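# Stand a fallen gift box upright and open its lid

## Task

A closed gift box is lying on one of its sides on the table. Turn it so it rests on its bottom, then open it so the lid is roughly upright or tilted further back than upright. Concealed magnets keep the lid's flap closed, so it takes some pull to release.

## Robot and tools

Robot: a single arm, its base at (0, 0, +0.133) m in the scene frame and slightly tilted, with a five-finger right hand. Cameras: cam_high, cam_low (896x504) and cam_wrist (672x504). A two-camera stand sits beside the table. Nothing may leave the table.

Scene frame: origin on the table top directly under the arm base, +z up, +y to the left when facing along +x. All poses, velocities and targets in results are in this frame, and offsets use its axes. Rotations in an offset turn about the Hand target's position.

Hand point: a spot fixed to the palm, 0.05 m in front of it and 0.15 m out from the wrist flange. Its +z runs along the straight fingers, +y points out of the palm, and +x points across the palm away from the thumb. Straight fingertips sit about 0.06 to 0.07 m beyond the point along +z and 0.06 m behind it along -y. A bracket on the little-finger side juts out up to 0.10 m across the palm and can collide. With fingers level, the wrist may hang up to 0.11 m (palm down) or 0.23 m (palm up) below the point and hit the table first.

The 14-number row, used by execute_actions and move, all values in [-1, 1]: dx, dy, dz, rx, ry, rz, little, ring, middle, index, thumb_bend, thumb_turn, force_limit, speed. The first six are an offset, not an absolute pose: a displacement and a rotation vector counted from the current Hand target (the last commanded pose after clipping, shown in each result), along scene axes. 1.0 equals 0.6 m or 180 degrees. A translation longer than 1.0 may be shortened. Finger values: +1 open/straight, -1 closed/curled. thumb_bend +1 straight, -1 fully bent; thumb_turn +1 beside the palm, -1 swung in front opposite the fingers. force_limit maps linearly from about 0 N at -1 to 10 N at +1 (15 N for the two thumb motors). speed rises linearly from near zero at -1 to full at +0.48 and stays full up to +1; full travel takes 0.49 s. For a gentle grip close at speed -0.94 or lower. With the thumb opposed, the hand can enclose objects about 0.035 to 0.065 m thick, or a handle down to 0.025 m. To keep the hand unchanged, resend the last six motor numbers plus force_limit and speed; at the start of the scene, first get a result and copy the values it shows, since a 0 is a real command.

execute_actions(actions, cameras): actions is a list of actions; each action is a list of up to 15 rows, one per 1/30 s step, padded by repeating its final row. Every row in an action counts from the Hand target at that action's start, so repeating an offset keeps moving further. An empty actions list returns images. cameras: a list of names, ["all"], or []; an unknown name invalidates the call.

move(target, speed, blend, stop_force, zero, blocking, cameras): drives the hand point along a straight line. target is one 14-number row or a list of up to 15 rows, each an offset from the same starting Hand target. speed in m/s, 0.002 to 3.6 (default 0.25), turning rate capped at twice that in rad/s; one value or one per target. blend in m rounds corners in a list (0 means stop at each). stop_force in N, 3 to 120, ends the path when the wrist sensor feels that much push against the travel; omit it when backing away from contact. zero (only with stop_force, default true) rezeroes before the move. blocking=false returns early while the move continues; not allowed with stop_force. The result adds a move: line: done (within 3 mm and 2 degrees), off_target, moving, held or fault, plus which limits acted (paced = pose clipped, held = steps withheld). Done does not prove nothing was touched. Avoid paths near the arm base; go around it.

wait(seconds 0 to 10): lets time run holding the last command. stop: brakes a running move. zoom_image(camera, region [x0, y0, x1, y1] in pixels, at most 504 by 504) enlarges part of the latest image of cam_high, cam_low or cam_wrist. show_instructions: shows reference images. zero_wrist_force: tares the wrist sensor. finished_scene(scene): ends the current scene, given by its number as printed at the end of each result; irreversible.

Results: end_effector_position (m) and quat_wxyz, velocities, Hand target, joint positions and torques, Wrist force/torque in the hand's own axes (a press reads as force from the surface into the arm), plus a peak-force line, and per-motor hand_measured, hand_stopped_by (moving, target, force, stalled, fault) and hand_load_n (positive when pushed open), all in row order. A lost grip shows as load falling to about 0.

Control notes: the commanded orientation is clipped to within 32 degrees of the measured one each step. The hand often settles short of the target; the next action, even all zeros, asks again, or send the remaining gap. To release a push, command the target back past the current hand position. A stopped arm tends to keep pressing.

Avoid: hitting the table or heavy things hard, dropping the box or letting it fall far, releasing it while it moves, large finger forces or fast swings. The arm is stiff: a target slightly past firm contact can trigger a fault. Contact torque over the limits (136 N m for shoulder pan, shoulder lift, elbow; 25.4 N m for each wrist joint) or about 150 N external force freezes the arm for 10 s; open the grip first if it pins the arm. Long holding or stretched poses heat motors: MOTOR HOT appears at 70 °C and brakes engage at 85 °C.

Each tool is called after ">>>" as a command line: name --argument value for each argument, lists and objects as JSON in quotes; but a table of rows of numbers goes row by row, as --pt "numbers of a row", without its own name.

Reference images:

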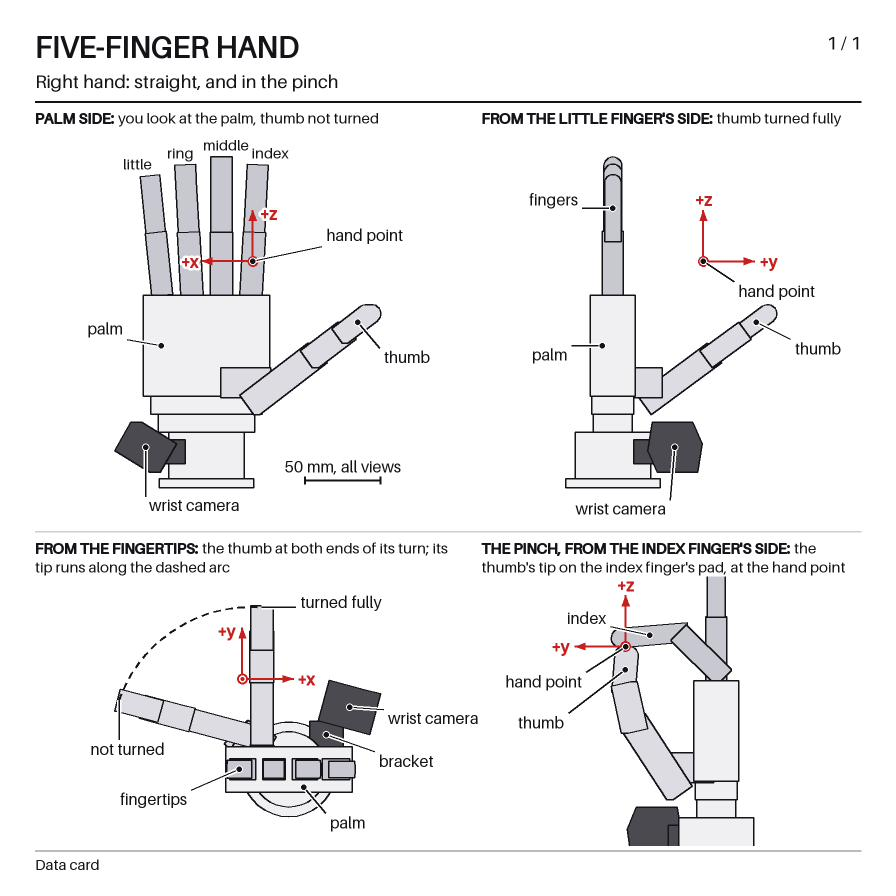

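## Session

>>> execute_actions --actions '[]'

Scene clock: 0.00 s.
end_effector_position=(+0.4380, +0.1632, +0.3578) hand_measured=(+1.000, +1.000, +1.000, +1.000, +1.000, +1.000) hand_load_n=(+0.0, +0.0, +0.0, +0.0, +0.0, +0.0) hand_stopped_by=(target, target, target, target, target, target) hand_force_limit=0.00 hand_speed=-0.80 end_effector_quat_wxyz=(-0.233, +0.607, +0.304, +0.696)
Joint positions: [0.091 -1.318 2.389 -0.585 1.201 0.601]
Joint velocities: within noise
Joint torques (N m): no reading
Motor temperatures (°C): [35 41 34 43 39 44]
Wrist force (N): no reading
Wrist torque (N m): no reading
Wrist force, peak (N): no reading
Hand target: +0.4380, +0.1632, +0.3578; -0.233, +0.607, +0.304, +0.696

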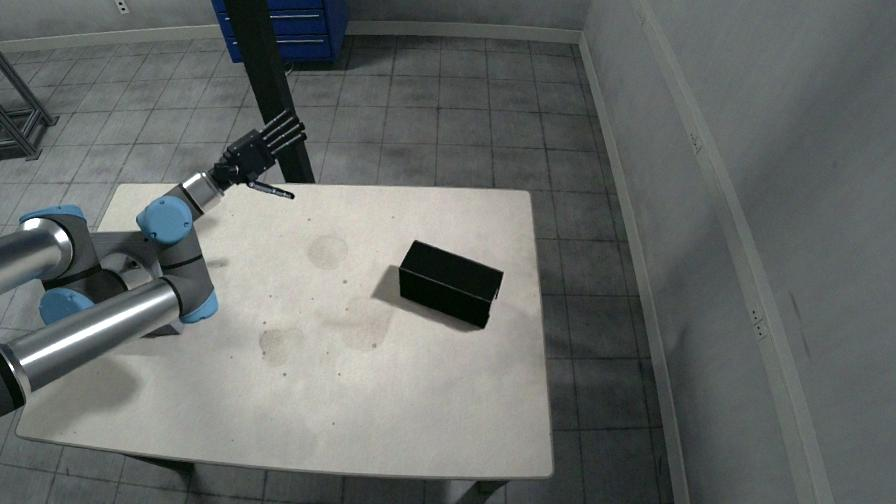

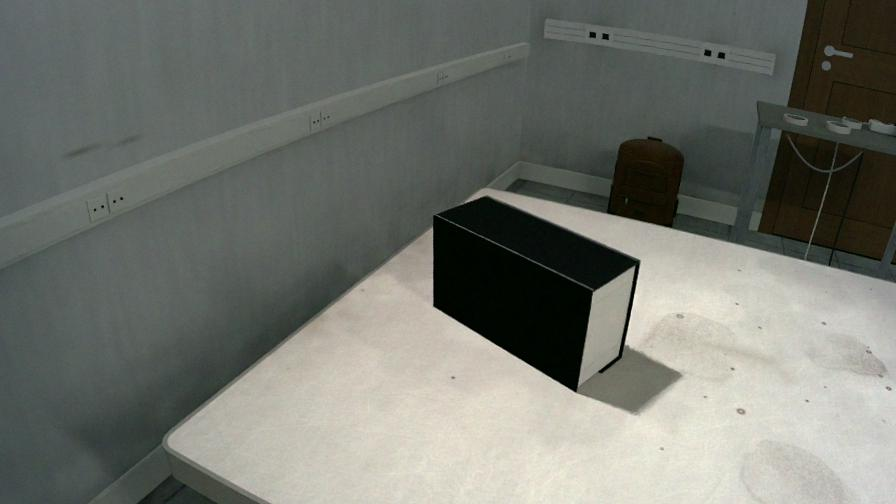

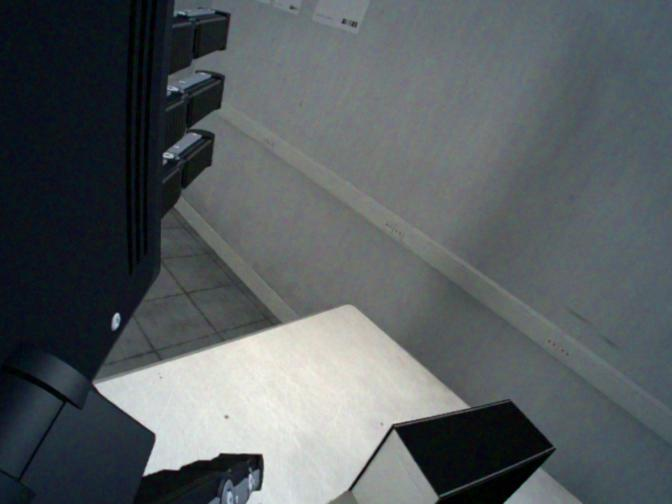

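>>> zoom_image --camera "cam_low" --region '[410, 170, 700, 420]'

>>> zoom_image --camera "cam_high" --region '[360, 220, 530, 350]'

>>> zoom_image --camera "cam_wrist" --region '[320, 380, 570, 504]'

Scaled by 1.738 from the camera's 896x504 image, which has a finer 1280x720 frame.

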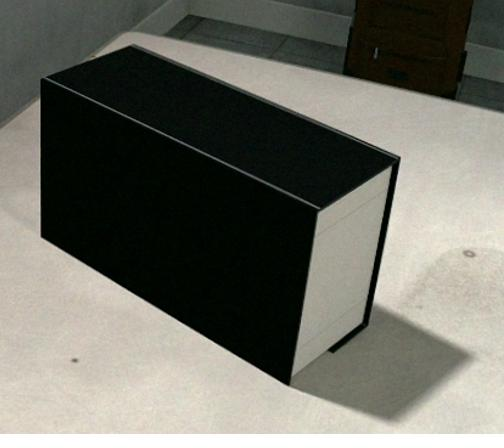

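Scaled by 2.965 from the camera's 896x504 image, which has a finer 1280x720 frame.

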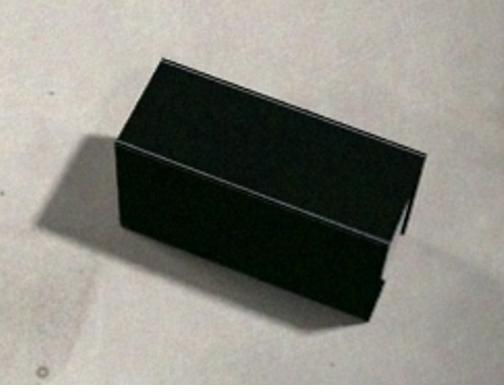

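Scaled by 2.016 from the camera's 672x504 image, which has a finer 960x720 frame.

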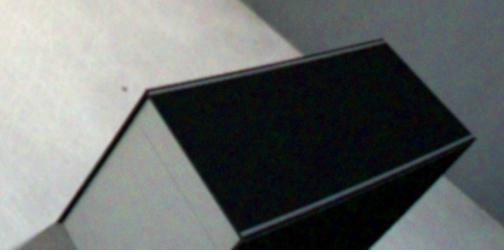

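>>> zoom_image --camera "cam_low" --region '[560, 240, 660, 400]'

>>> zoom_image --camera "cam_high" --region '[470, 255, 520, 335]'

Scaled by 3.150 from the camera's 896x504 image, which has a finer 1280x720 frame.

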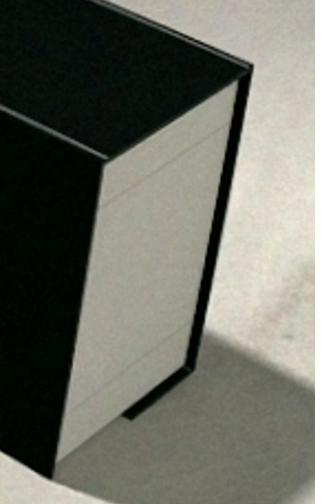

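Scaled by 6.300 from the camera's 896x504 image, which has a finer 1280x720 frame.

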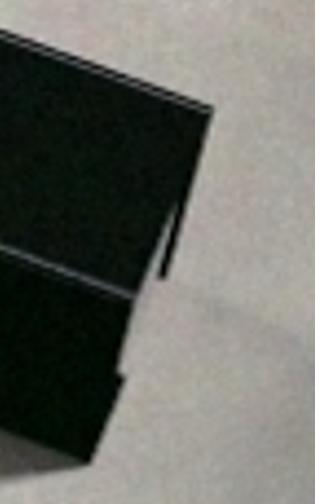

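>>> execute_actions --actions '[]'

Scene clock: 146.90 s.
end_effector_position=(+0.4380, +0.1632, +0.3578) hand_measured=(+1.000, +1.000, +1.000, +1.000, +1.000, +1.000) hand_load_n=(+0.0, +0.0, +0.0, +0.0, +0.0, +0.0) hand_stopped_by=(target, target, target, target, target, target) hand_force_limit=0.00 hand_speed=-0.80 end_effector_quat_wxyz=(-0.233, +0.607, +0.304, +0.696)
Joint positions: [0.091 -1.318 2.389 -0.585 1.201 0.601]
Joint velocities: within noise
Joint torques (N m): [15.18 -12.7 -7.69 -0.43 -1.48 0.07]
Motor temperatures (°C): [35 41 34 43 39 44]
Wrist force (N): [0.0 -0.2 0.2]
Wrist torque (N m): [-0.04 -0.01 0.00]
Wrist force, peak (N): [-0.6 -0.1 0.0]
Hand target: +0.4380, +0.1632, +0.3578; -0.233, +0.607, +0.304, +0.696

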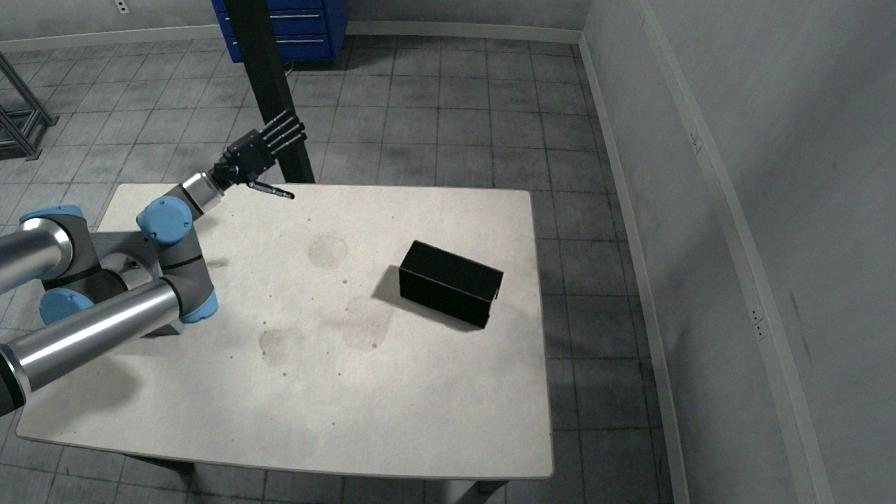

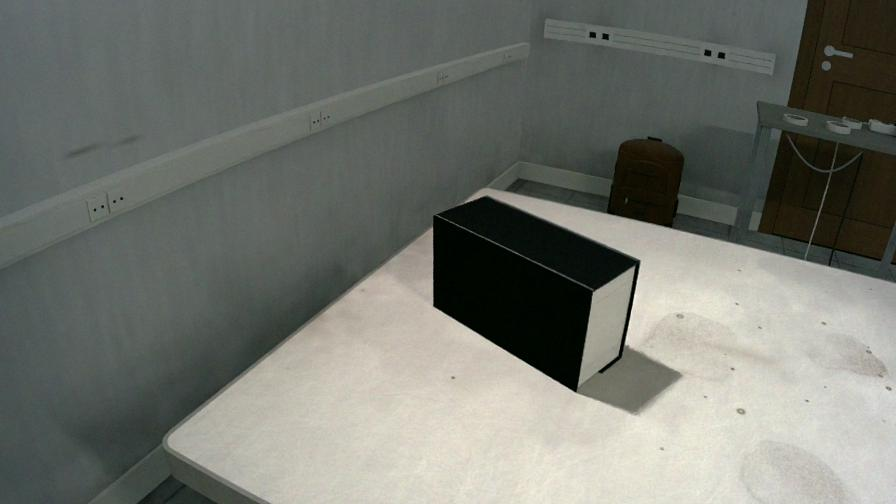

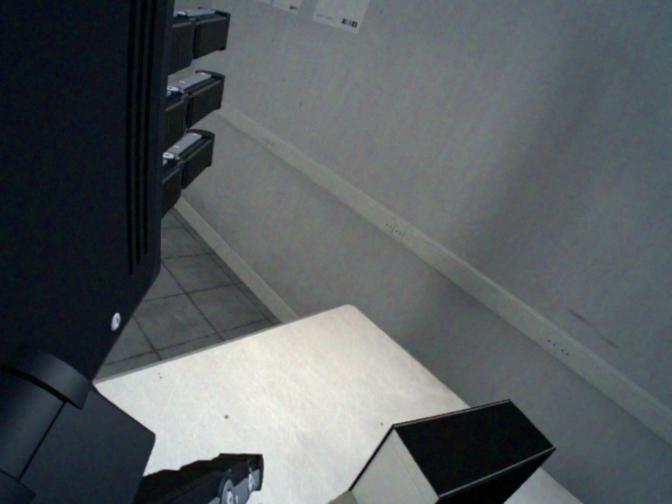

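>>> zoom_image --camera "cam_high" --region '[370, 225, 530, 345]'

>>> zoom_image --camera "cam_low" --region '[410, 180, 690, 420]'

>>> zoom_image --camera "cam_wrist" --region '[300, 380, 580, 504]'

Scaled by 3.150 from the camera's 896x504 image, which has a finer 1280x720 frame.

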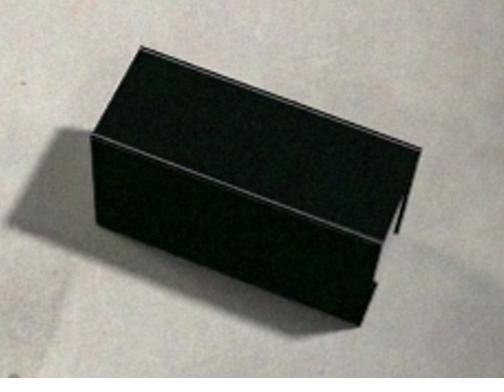

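Scaled by 1.800 from the camera's 896x504 image, which has a finer 1280x720 frame.

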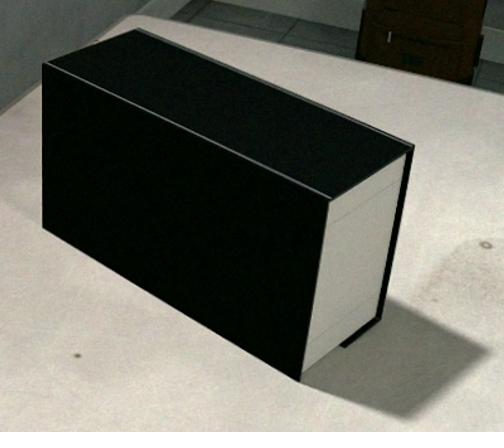

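Scaled by 1.800 from the camera's 672x504 image, which has a finer 960x720 frame.

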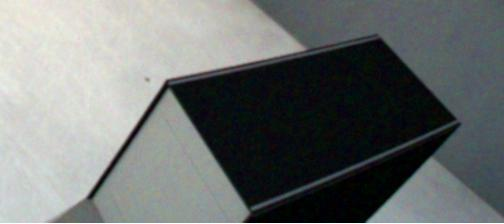

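>>> zoom_image --camera "cam_low" --region '[560, 320, 660, 400]'

>>> zoom_image --camera "cam_low" --region '[570, 240, 650, 310]'

>>> zoom_image --camera "cam_wrist" --region '[340, 415, 460, 504]'

Scaled by 5.040 from the camera's 896x504 image, which has a finer 1280x720 frame.

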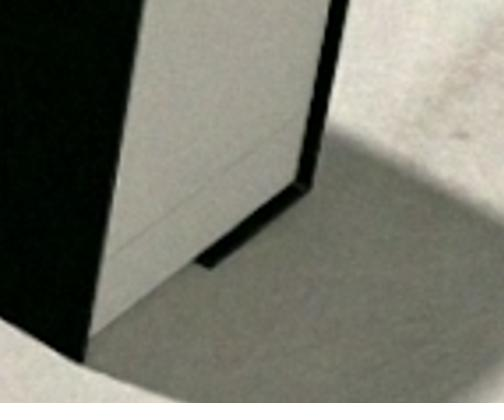

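Scaled by 6.300 from the camera's 896x504 image, which has a finer 1280x720 frame.

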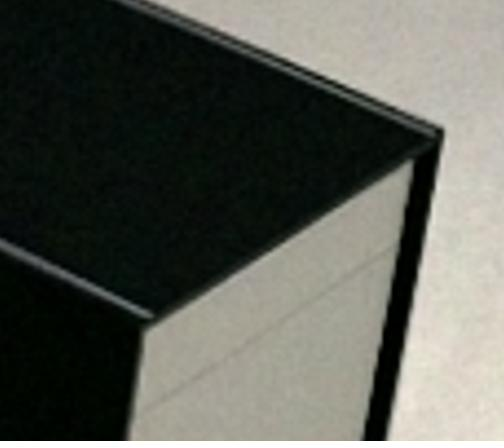

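Scaled by 4.200 from the camera's 672x504 image, which has a finer 960x720 frame.

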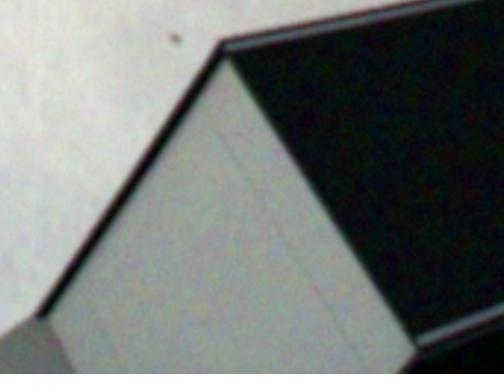

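>>> move --target '[0.1867,-0.0883,-0.08,0.011,0.1791,-0.3689,1,1,1,1,1,-1,0,-0.2]' --speed 0.3 --cameras '["all"]'

Scene clock: 467.93 s.
end_effector_position=(+0.5501, +0.1102, +0.3097) hand_measured=(+1.000, +1.000, +1.000, +1.000, +1.000, -1.000) hand_load_n=(+0.0, +0.5, +0.0, +0.0, +0.0, +0.0) hand_stopped_by=(target, target, target, target, target, target) hand_force_limit=0.00 hand_speed=-0.20 end_effector_quat_wxyz=(+0.100, +0.829, -0.157, +0.528)
Joint positions: [0.425 -0.793 1.733 -0.896 2.701 0.887]
Joint torques (N m): [33.06 -29.77 -18.74 1.13 0.41 1.4]
Wrist force (N): [-0.1 -0.5 0.0]
Wrist torque (N m): [-0.11 -0.05 0.06]
Wrist force, peak (N): [0.1 -0.7 0.9]
Hand target: +0.5500, +0.1102, +0.3098; +0.100, +0.829, -0.157, +0.528
Off the commanded pose: 0.000 m, 0 deg.
move: done

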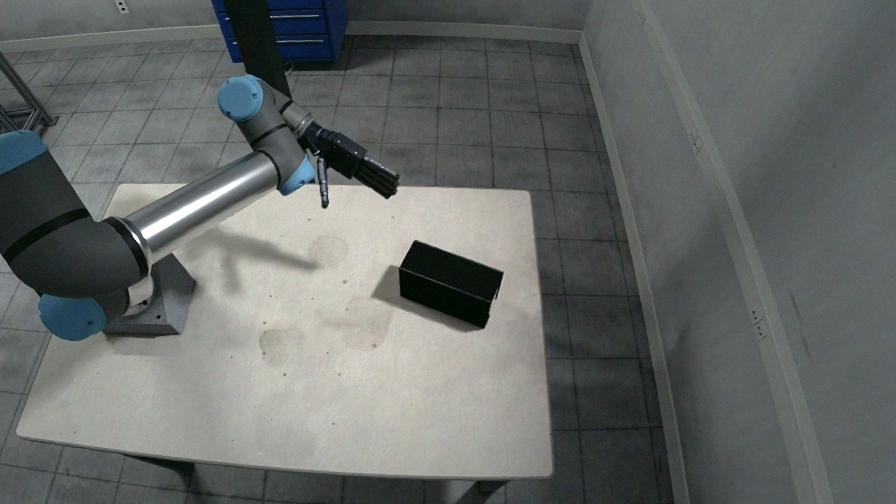

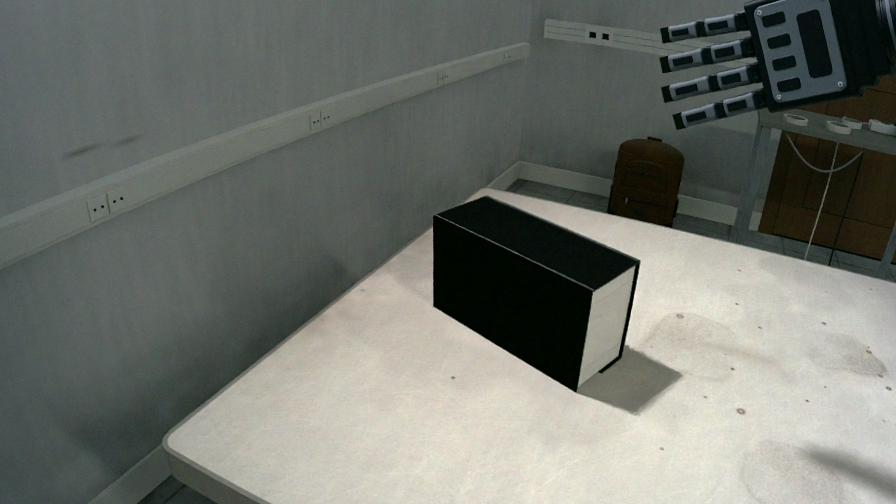

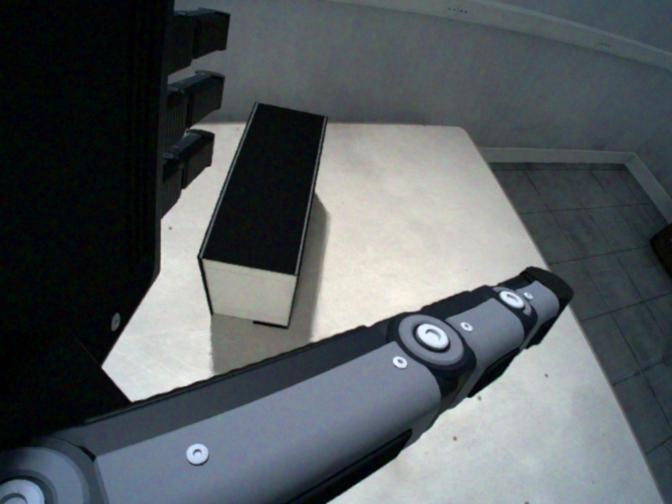

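>>> move --target '[0.2917,-0.1142,-0.1163,0.0612,0.155,0,1,1,1,1,1,-1,0,-0.2]' --speed 0.2 --cameras '["all"]'

Scene clock: 472.60 s.
end_effector_position=(+0.6470, +0.0713, +0.2706) hand_measured=(+1.000, +1.000, +1.000, +1.000, +1.000, -1.000) hand_load_n=(+0.0, +0.0, +0.0, +0.0, +0.0, +0.0) hand_stopped_by=(target, target, target, target, target, target) hand_force_limit=0.00 hand_speed=-0.20 end_effector_quat_wxyz=(+0.078, +0.895, -0.170, +0.406)
Joint positions: [0.269 -0.634 1.242 -0.075 2.681 1.308]
Joint torques (N m): [37.1 -42.56 -17.52 -1.89 1.04 -1.23]
Wrist force (N): [-0.2 0.1 0.2]
Wrist torque (N m): [-0.08 -0.09 0.13]
Wrist force, peak (N): [2.3 1.2 7.1]
Hand target: +0.6471, +0.0712, +0.2706; +0.078, +0.895, -0.170, +0.406 (not the last commanded pose)
Off the commanded pose: 0.089 m, 14 deg.
move: held (a check stopped the path); limits=held
pose unreachable: on one or more control steps of this call, first in action 0 (counted from 0), an arm could not follow its commanded pose, so it was not sent that pose on those steps. It may still have moved: this result reports where it is.
cause: moving toward the commanded pose would bring two parts of the arm too close to each other (joints 4 (wrist 1) to 6 (wrist 3) lie between them).

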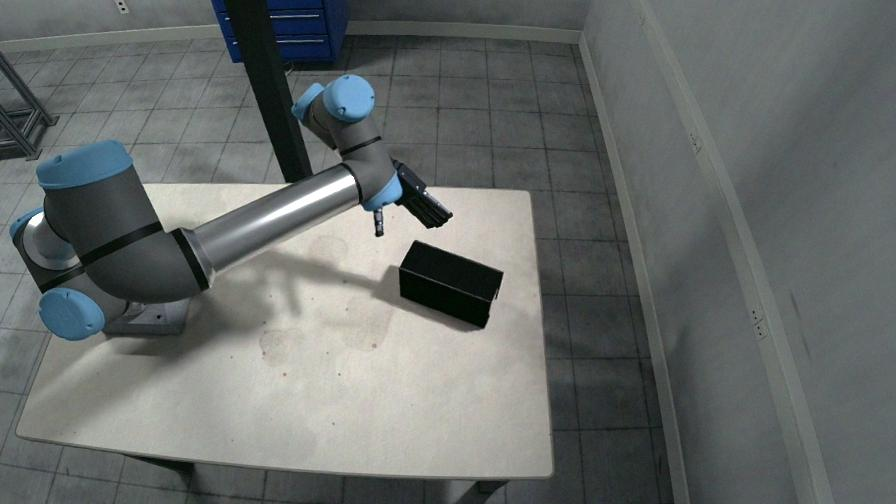

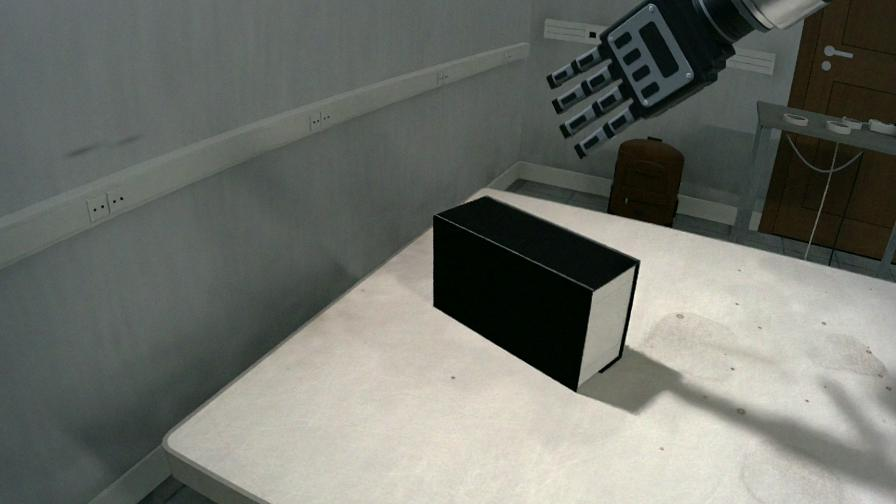

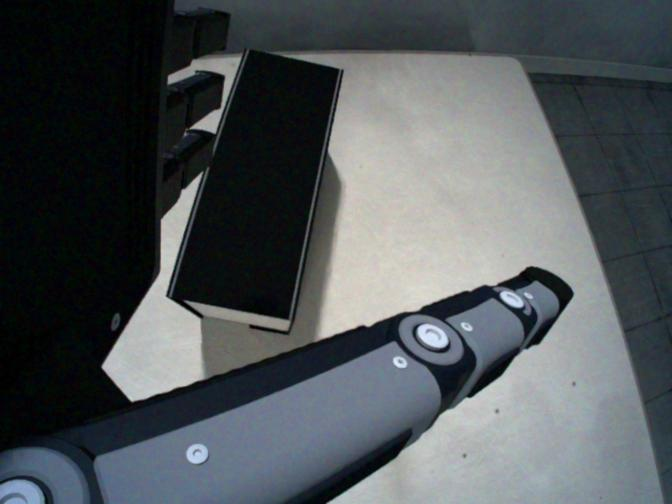

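>>> move --target '[0.0882,-0.032,-0.076,-0.0324,-0.0821,0,1,1,1,1,1,-1,0,-0.2]' --speed 0.2 --cameras '["all"]'

Scene clock: 538.33 s.
end_effector_position=(+0.6999, +0.0521, +0.2250) hand_measured=(+1.000, +1.000, +1.000, +1.000, +1.000, -1.000) hand_load_n=(+0.0, +0.5, +0.0, +0.0, +0.0, +0.5) hand_stopped_by=(target, target, target, target, target, target) hand_force_limit=0.00 hand_speed=-0.20 end_effector_quat_wxyz=(+0.101, +0.830, -0.158, +0.525)
Joint positions: [0.146 -0.688 1.535 -0.813 2.427 0.87]
Joint torques (N m): [34.14 -41.43 -7.89 -3.04 -2.72 -0.27]
Wrist force (N): [-0.2 -0.3 -0.1]
Wrist torque (N m): [-0.09 -0.01 0.02]
Wrist force, peak (N): [-1.0 0.0 0.9]
Hand target: +0.7000, +0.0520, +0.2250; +0.101, +0.830, -0.158, +0.526
Off the commanded pose: 0.000 m, 0 deg.
move: done

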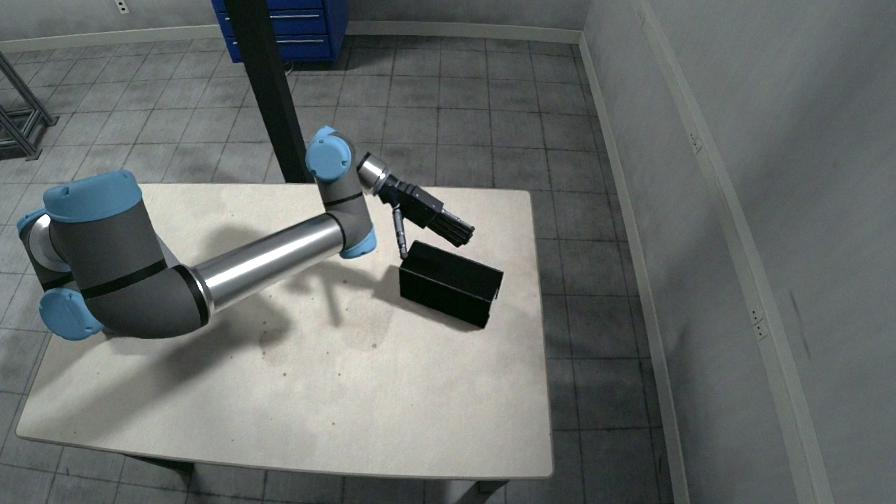

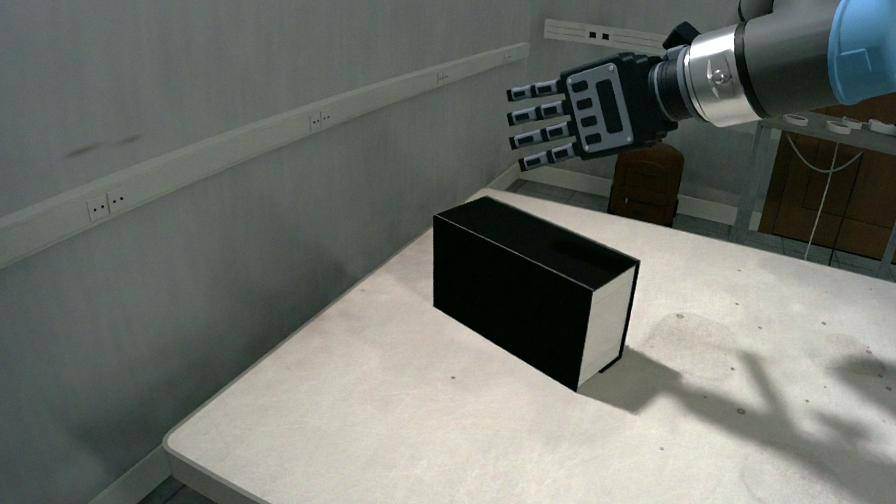

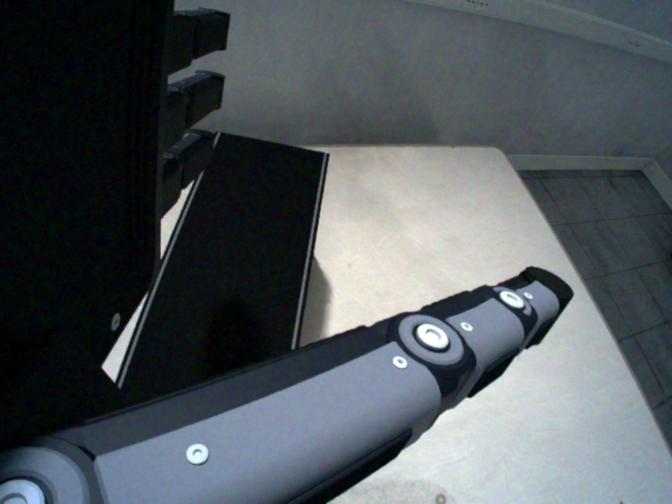

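>>> zoom_image --camera "cam_high" --region '[350, 140, 530, 340]'

>>> zoom_image --camera "cam_low" --region '[420, 40, 720, 400]'

>>> zoom_image --camera "cam_wrist" --region '[90, 0, 594, 420]'

Scaled by 2.520 from the camera's 896x504 image, which has a finer 1280x720 frame.

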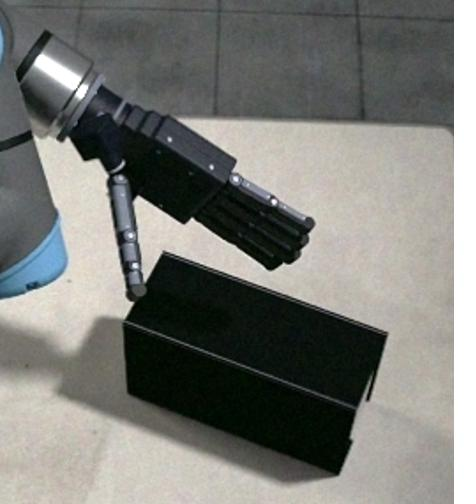

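Scaled by 1.400 from the camera's 896x504 image, which has a finer 1280x720 frame.

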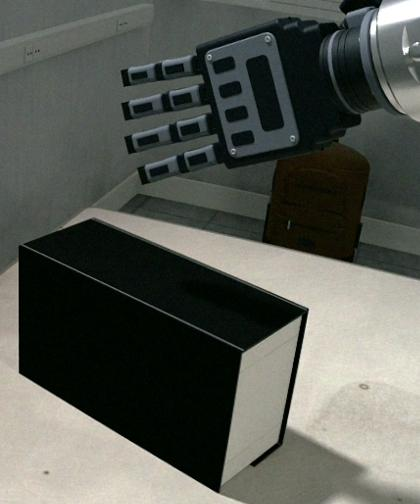

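Scaled by 1.000.

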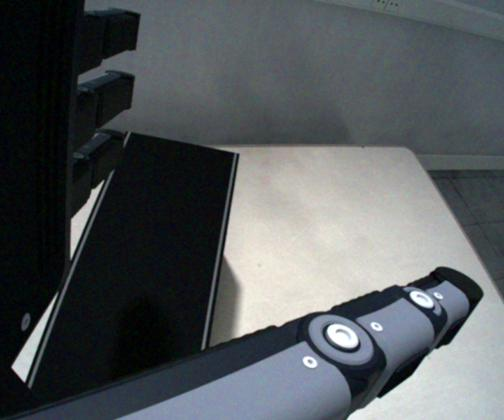

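>>> move --target '[0.0632,-0.0095,0,0,0,-0.0056,1,1,1,1,1,-1,0,-0.2]' --speed 0.15 --cameras '["all"]'

>>> zoom_image --camera "cam_high" --region '[380, 150, 540, 340]'

>>> zoom_image --camera "cam_low" --region '[400, 40, 700, 400]'

Scene clock: 591.07 s.
end_effector_position=(+0.7378, +0.0464, +0.2249) hand_measured=(+1.000, +1.000, +1.000, +1.000, +1.000, -1.000) hand_load_n=(+0.0, +0.0, +0.0, +0.0, +0.0, +0.0) hand_stopped_by=(target, target, target, target, target, target) hand_force_limit=0.00 hand_speed=-0.20 end_effector_quat_wxyz=(+0.105, +0.829, -0.165, +0.525)
Joint positions: [0.125 -0.639 1.413 -0.756 2.418 0.865]
Joint torques (N m): [44.63 -42.51 -14.95 -3.23 0.52 1.22]
Wrist force (N): [-0.1 -0.3 -0.1]
Wrist torque (N m): [-0.08 -0.03 0.11]
Wrist force, peak (N): [-0.7 -0.1 -0.8]
Hand target: +0.7379, +0.0463, +0.2250; +0.105, +0.829, -0.165, +0.525
Off the commanded pose: 0.000 m, 0 deg.
move: done

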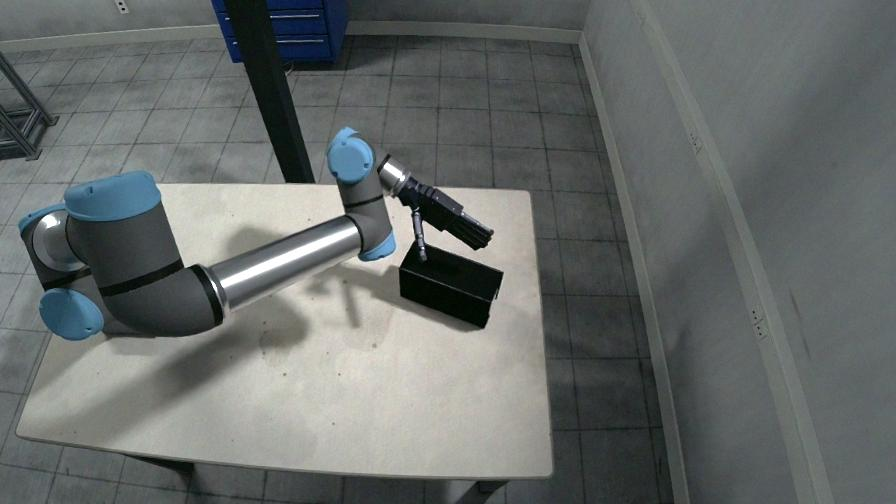

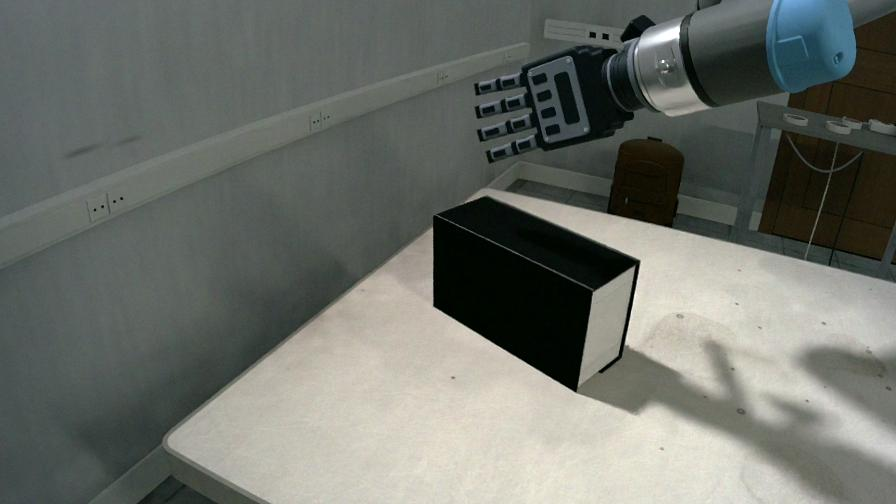

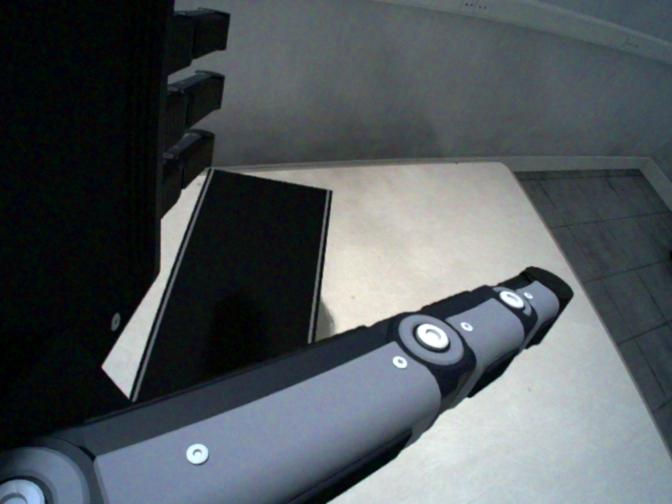

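Scaled by 2.653 from the camera's 896x504 image, which has a finer 1280x720 frame.

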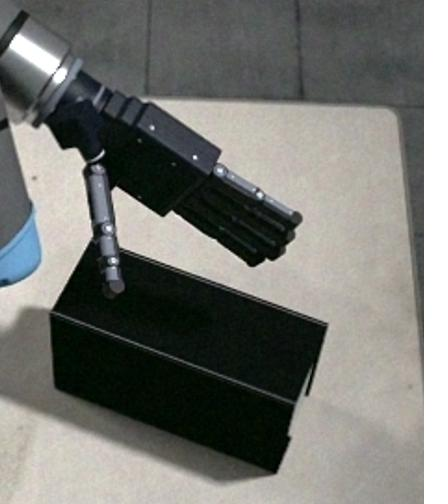

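Scaled by 1.400 from the camera's 896x504 image, which has a finer 1280x720 frame.

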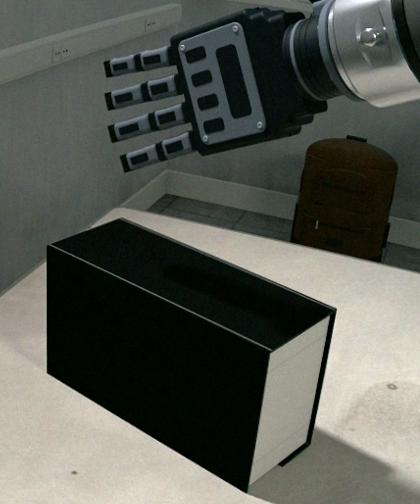

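>>> move --target '[0.0007,0.0017,-0.125,0,0,0,1,1,1,1,1,-1,0,-0.2]' --speed 0.03 --stop_force 3 --cameras '["all"]'

>>> zoom_image --camera "cam_high" --region '[380, 190, 540, 340]'

>>> zoom_image --camera "cam_low" --region '[400, 90, 700, 400]'

Scene clock: 659.47 s.
end_effector_position=(+0.7383, +0.0474, +0.1500) hand_measured=(+1.000, +1.000, +1.000, +1.000, +1.000, -1.000) hand_load_n=(+0.0, +0.0, +0.0, +0.0, +0.0, +0.0) hand_stopped_by=(target, target, target, target, target, target) hand_force_limit=0.00 hand_speed=-0.20 end_effector_quat_wxyz=(+0.105, +0.829, -0.165, +0.525)
Joint positions: [0.038 -0.581 1.477 -0.88 2.331 0.863]
Joint torques (N m): [46.19 -44.44 -15.09 1.42 0.6 -0.98]
Wrist force (N): [-0.4 -0.7 0.2]
Wrist torque (N m): [-0.18 -0.01 0.08]
Wrist force, peak (N): [-0.3 -0.8 0.0]
Hand target: +0.7383, +0.0474, +0.1500; +0.105, +0.829, -0.165, +0.525
Off the commanded pose: 0.000 m, 0 deg.
move: done

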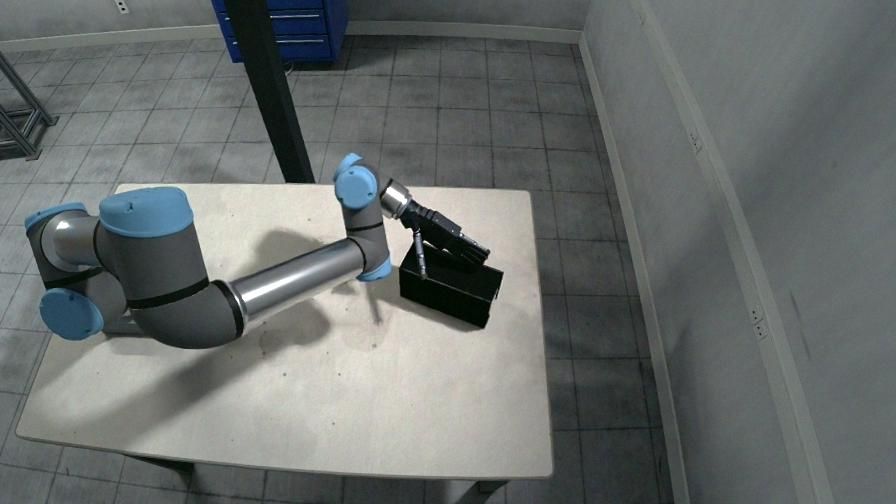

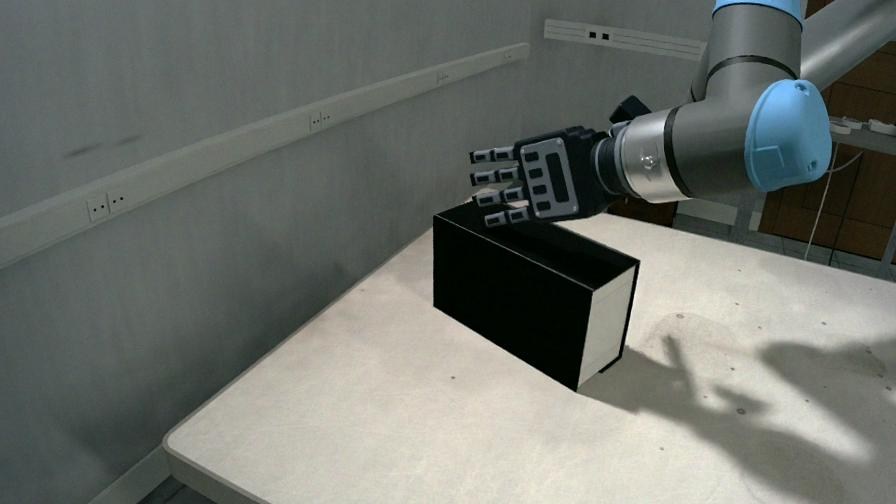

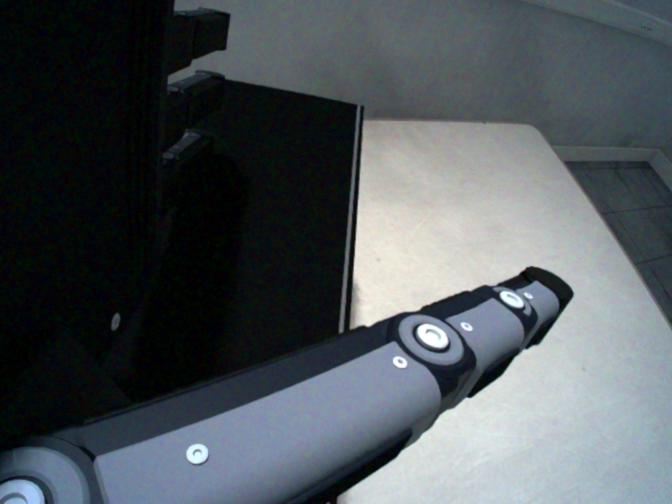

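Scaled by 3.150 from the camera's 896x504 image, which has a finer 1280x720 frame.

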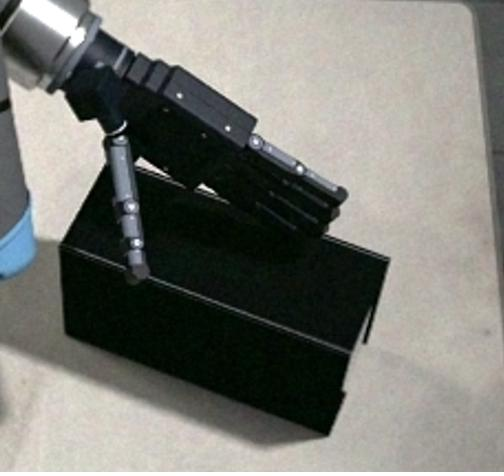

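Scaled by 1.626 from the camera's 896x504 image, which has a finer 1280x720 frame.

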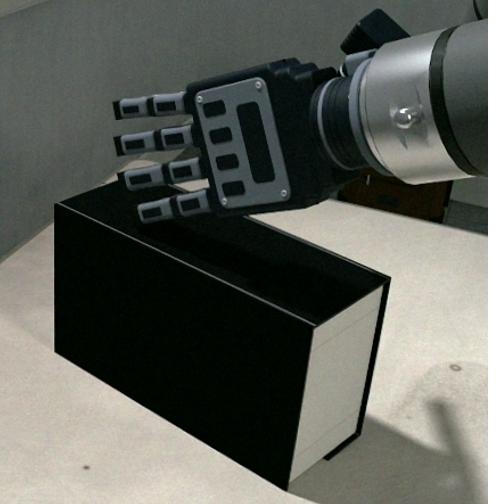

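>>> move --target '[0.009,0.0215,0,0,0,0,1,1,1,1,1,-1,0,-0.2]' --speed 0.1 --cameras '["all"]'

>>> zoom_image --camera "cam_high" --region '[390, 200, 520, 330]'

>>> zoom_image --camera "cam_low" --region '[420, 120, 660, 320]'

Scene clock: 700.17 s.
end_effector_position=(+0.7437, +0.0604, +0.1500) hand_measured=(+1.000, +1.000, +1.000, +1.000, +1.000, -1.000) hand_load_n=(+0.0, +0.0, +0.0, +0.0, +0.0, +0.0) hand_stopped_by=(target, target, target, target, target, target) hand_force_limit=0.00 hand_speed=-0.20 end_effector_quat_wxyz=(+0.105, +0.829, -0.165, +0.525) end_effector_velocity=(-0.001, -0.001, -0.001) end_effector_angular_velocity=(+0.000, +0.003, +0.000)
Joint positions: [0.051 -0.551 1.44 -0.873 2.344 0.863]
Joint velocities: [-0.001 -0.002 0.005 0 0.001 0]
Joint torques (N m): [31.83 -44.57 -2.39 0.15 -1.94 1.48]
Wrist force (N): [-0.2 -0.4 -0.3]
Wrist torque (N m): [-0.09 -0.01 0.10]
Wrist force, peak (N): [-0.2 -0.9 -0.1]
Hand target: +0.7437, +0.0603, +0.1500; +0.105, +0.829, -0.165, +0.525
Off the commanded pose: 0.000 m, 0 deg.
move: done

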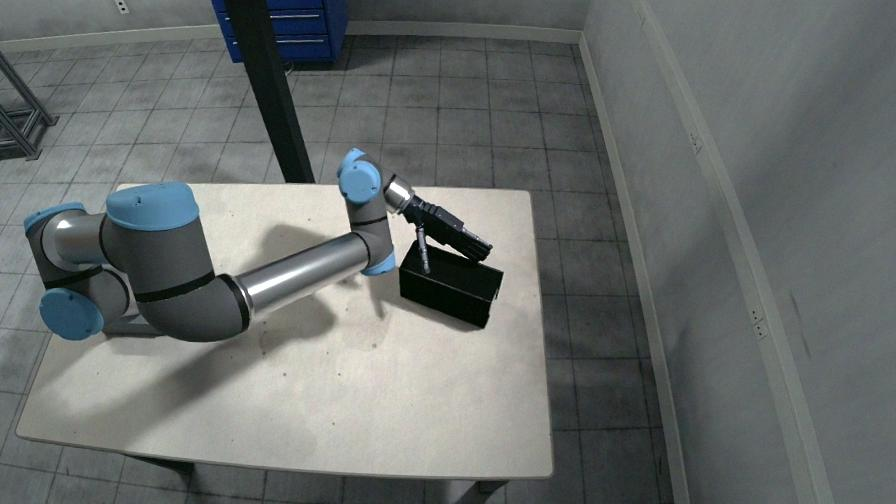

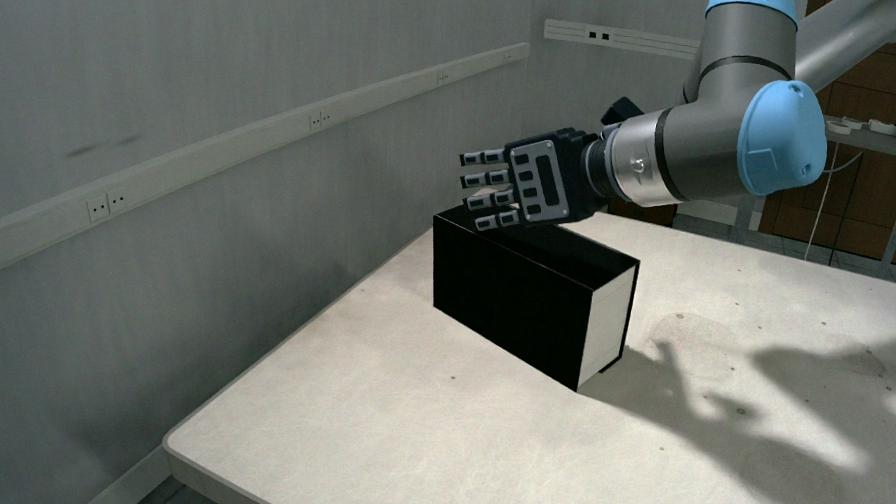

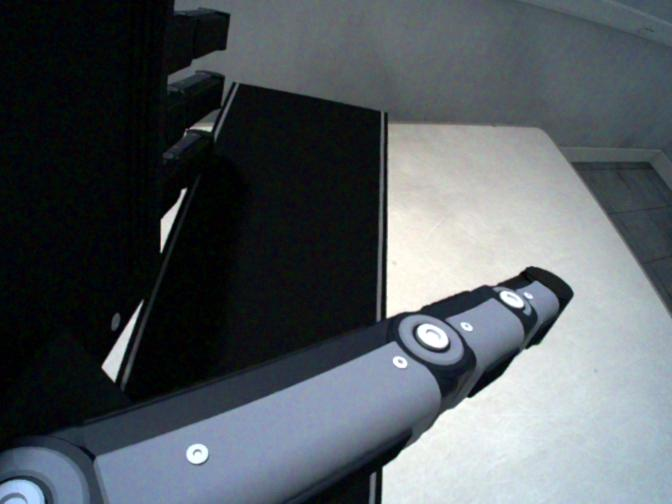

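Scaled by 3.877 from the camera's 896x504 image, which has a finer 1280x720 frame.

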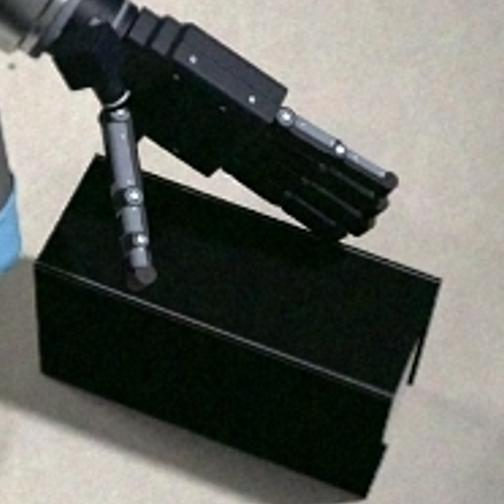

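Scaled by 2.100 from the camera's 896x504 image, which has a finer 1280x720 frame.

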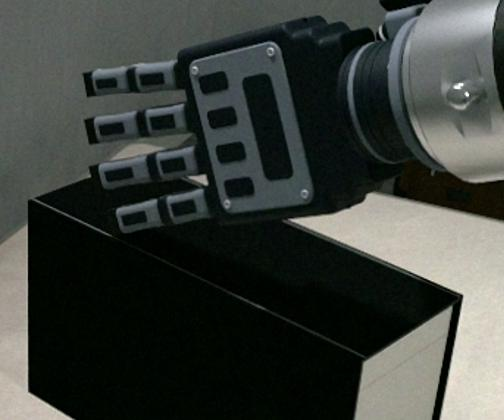

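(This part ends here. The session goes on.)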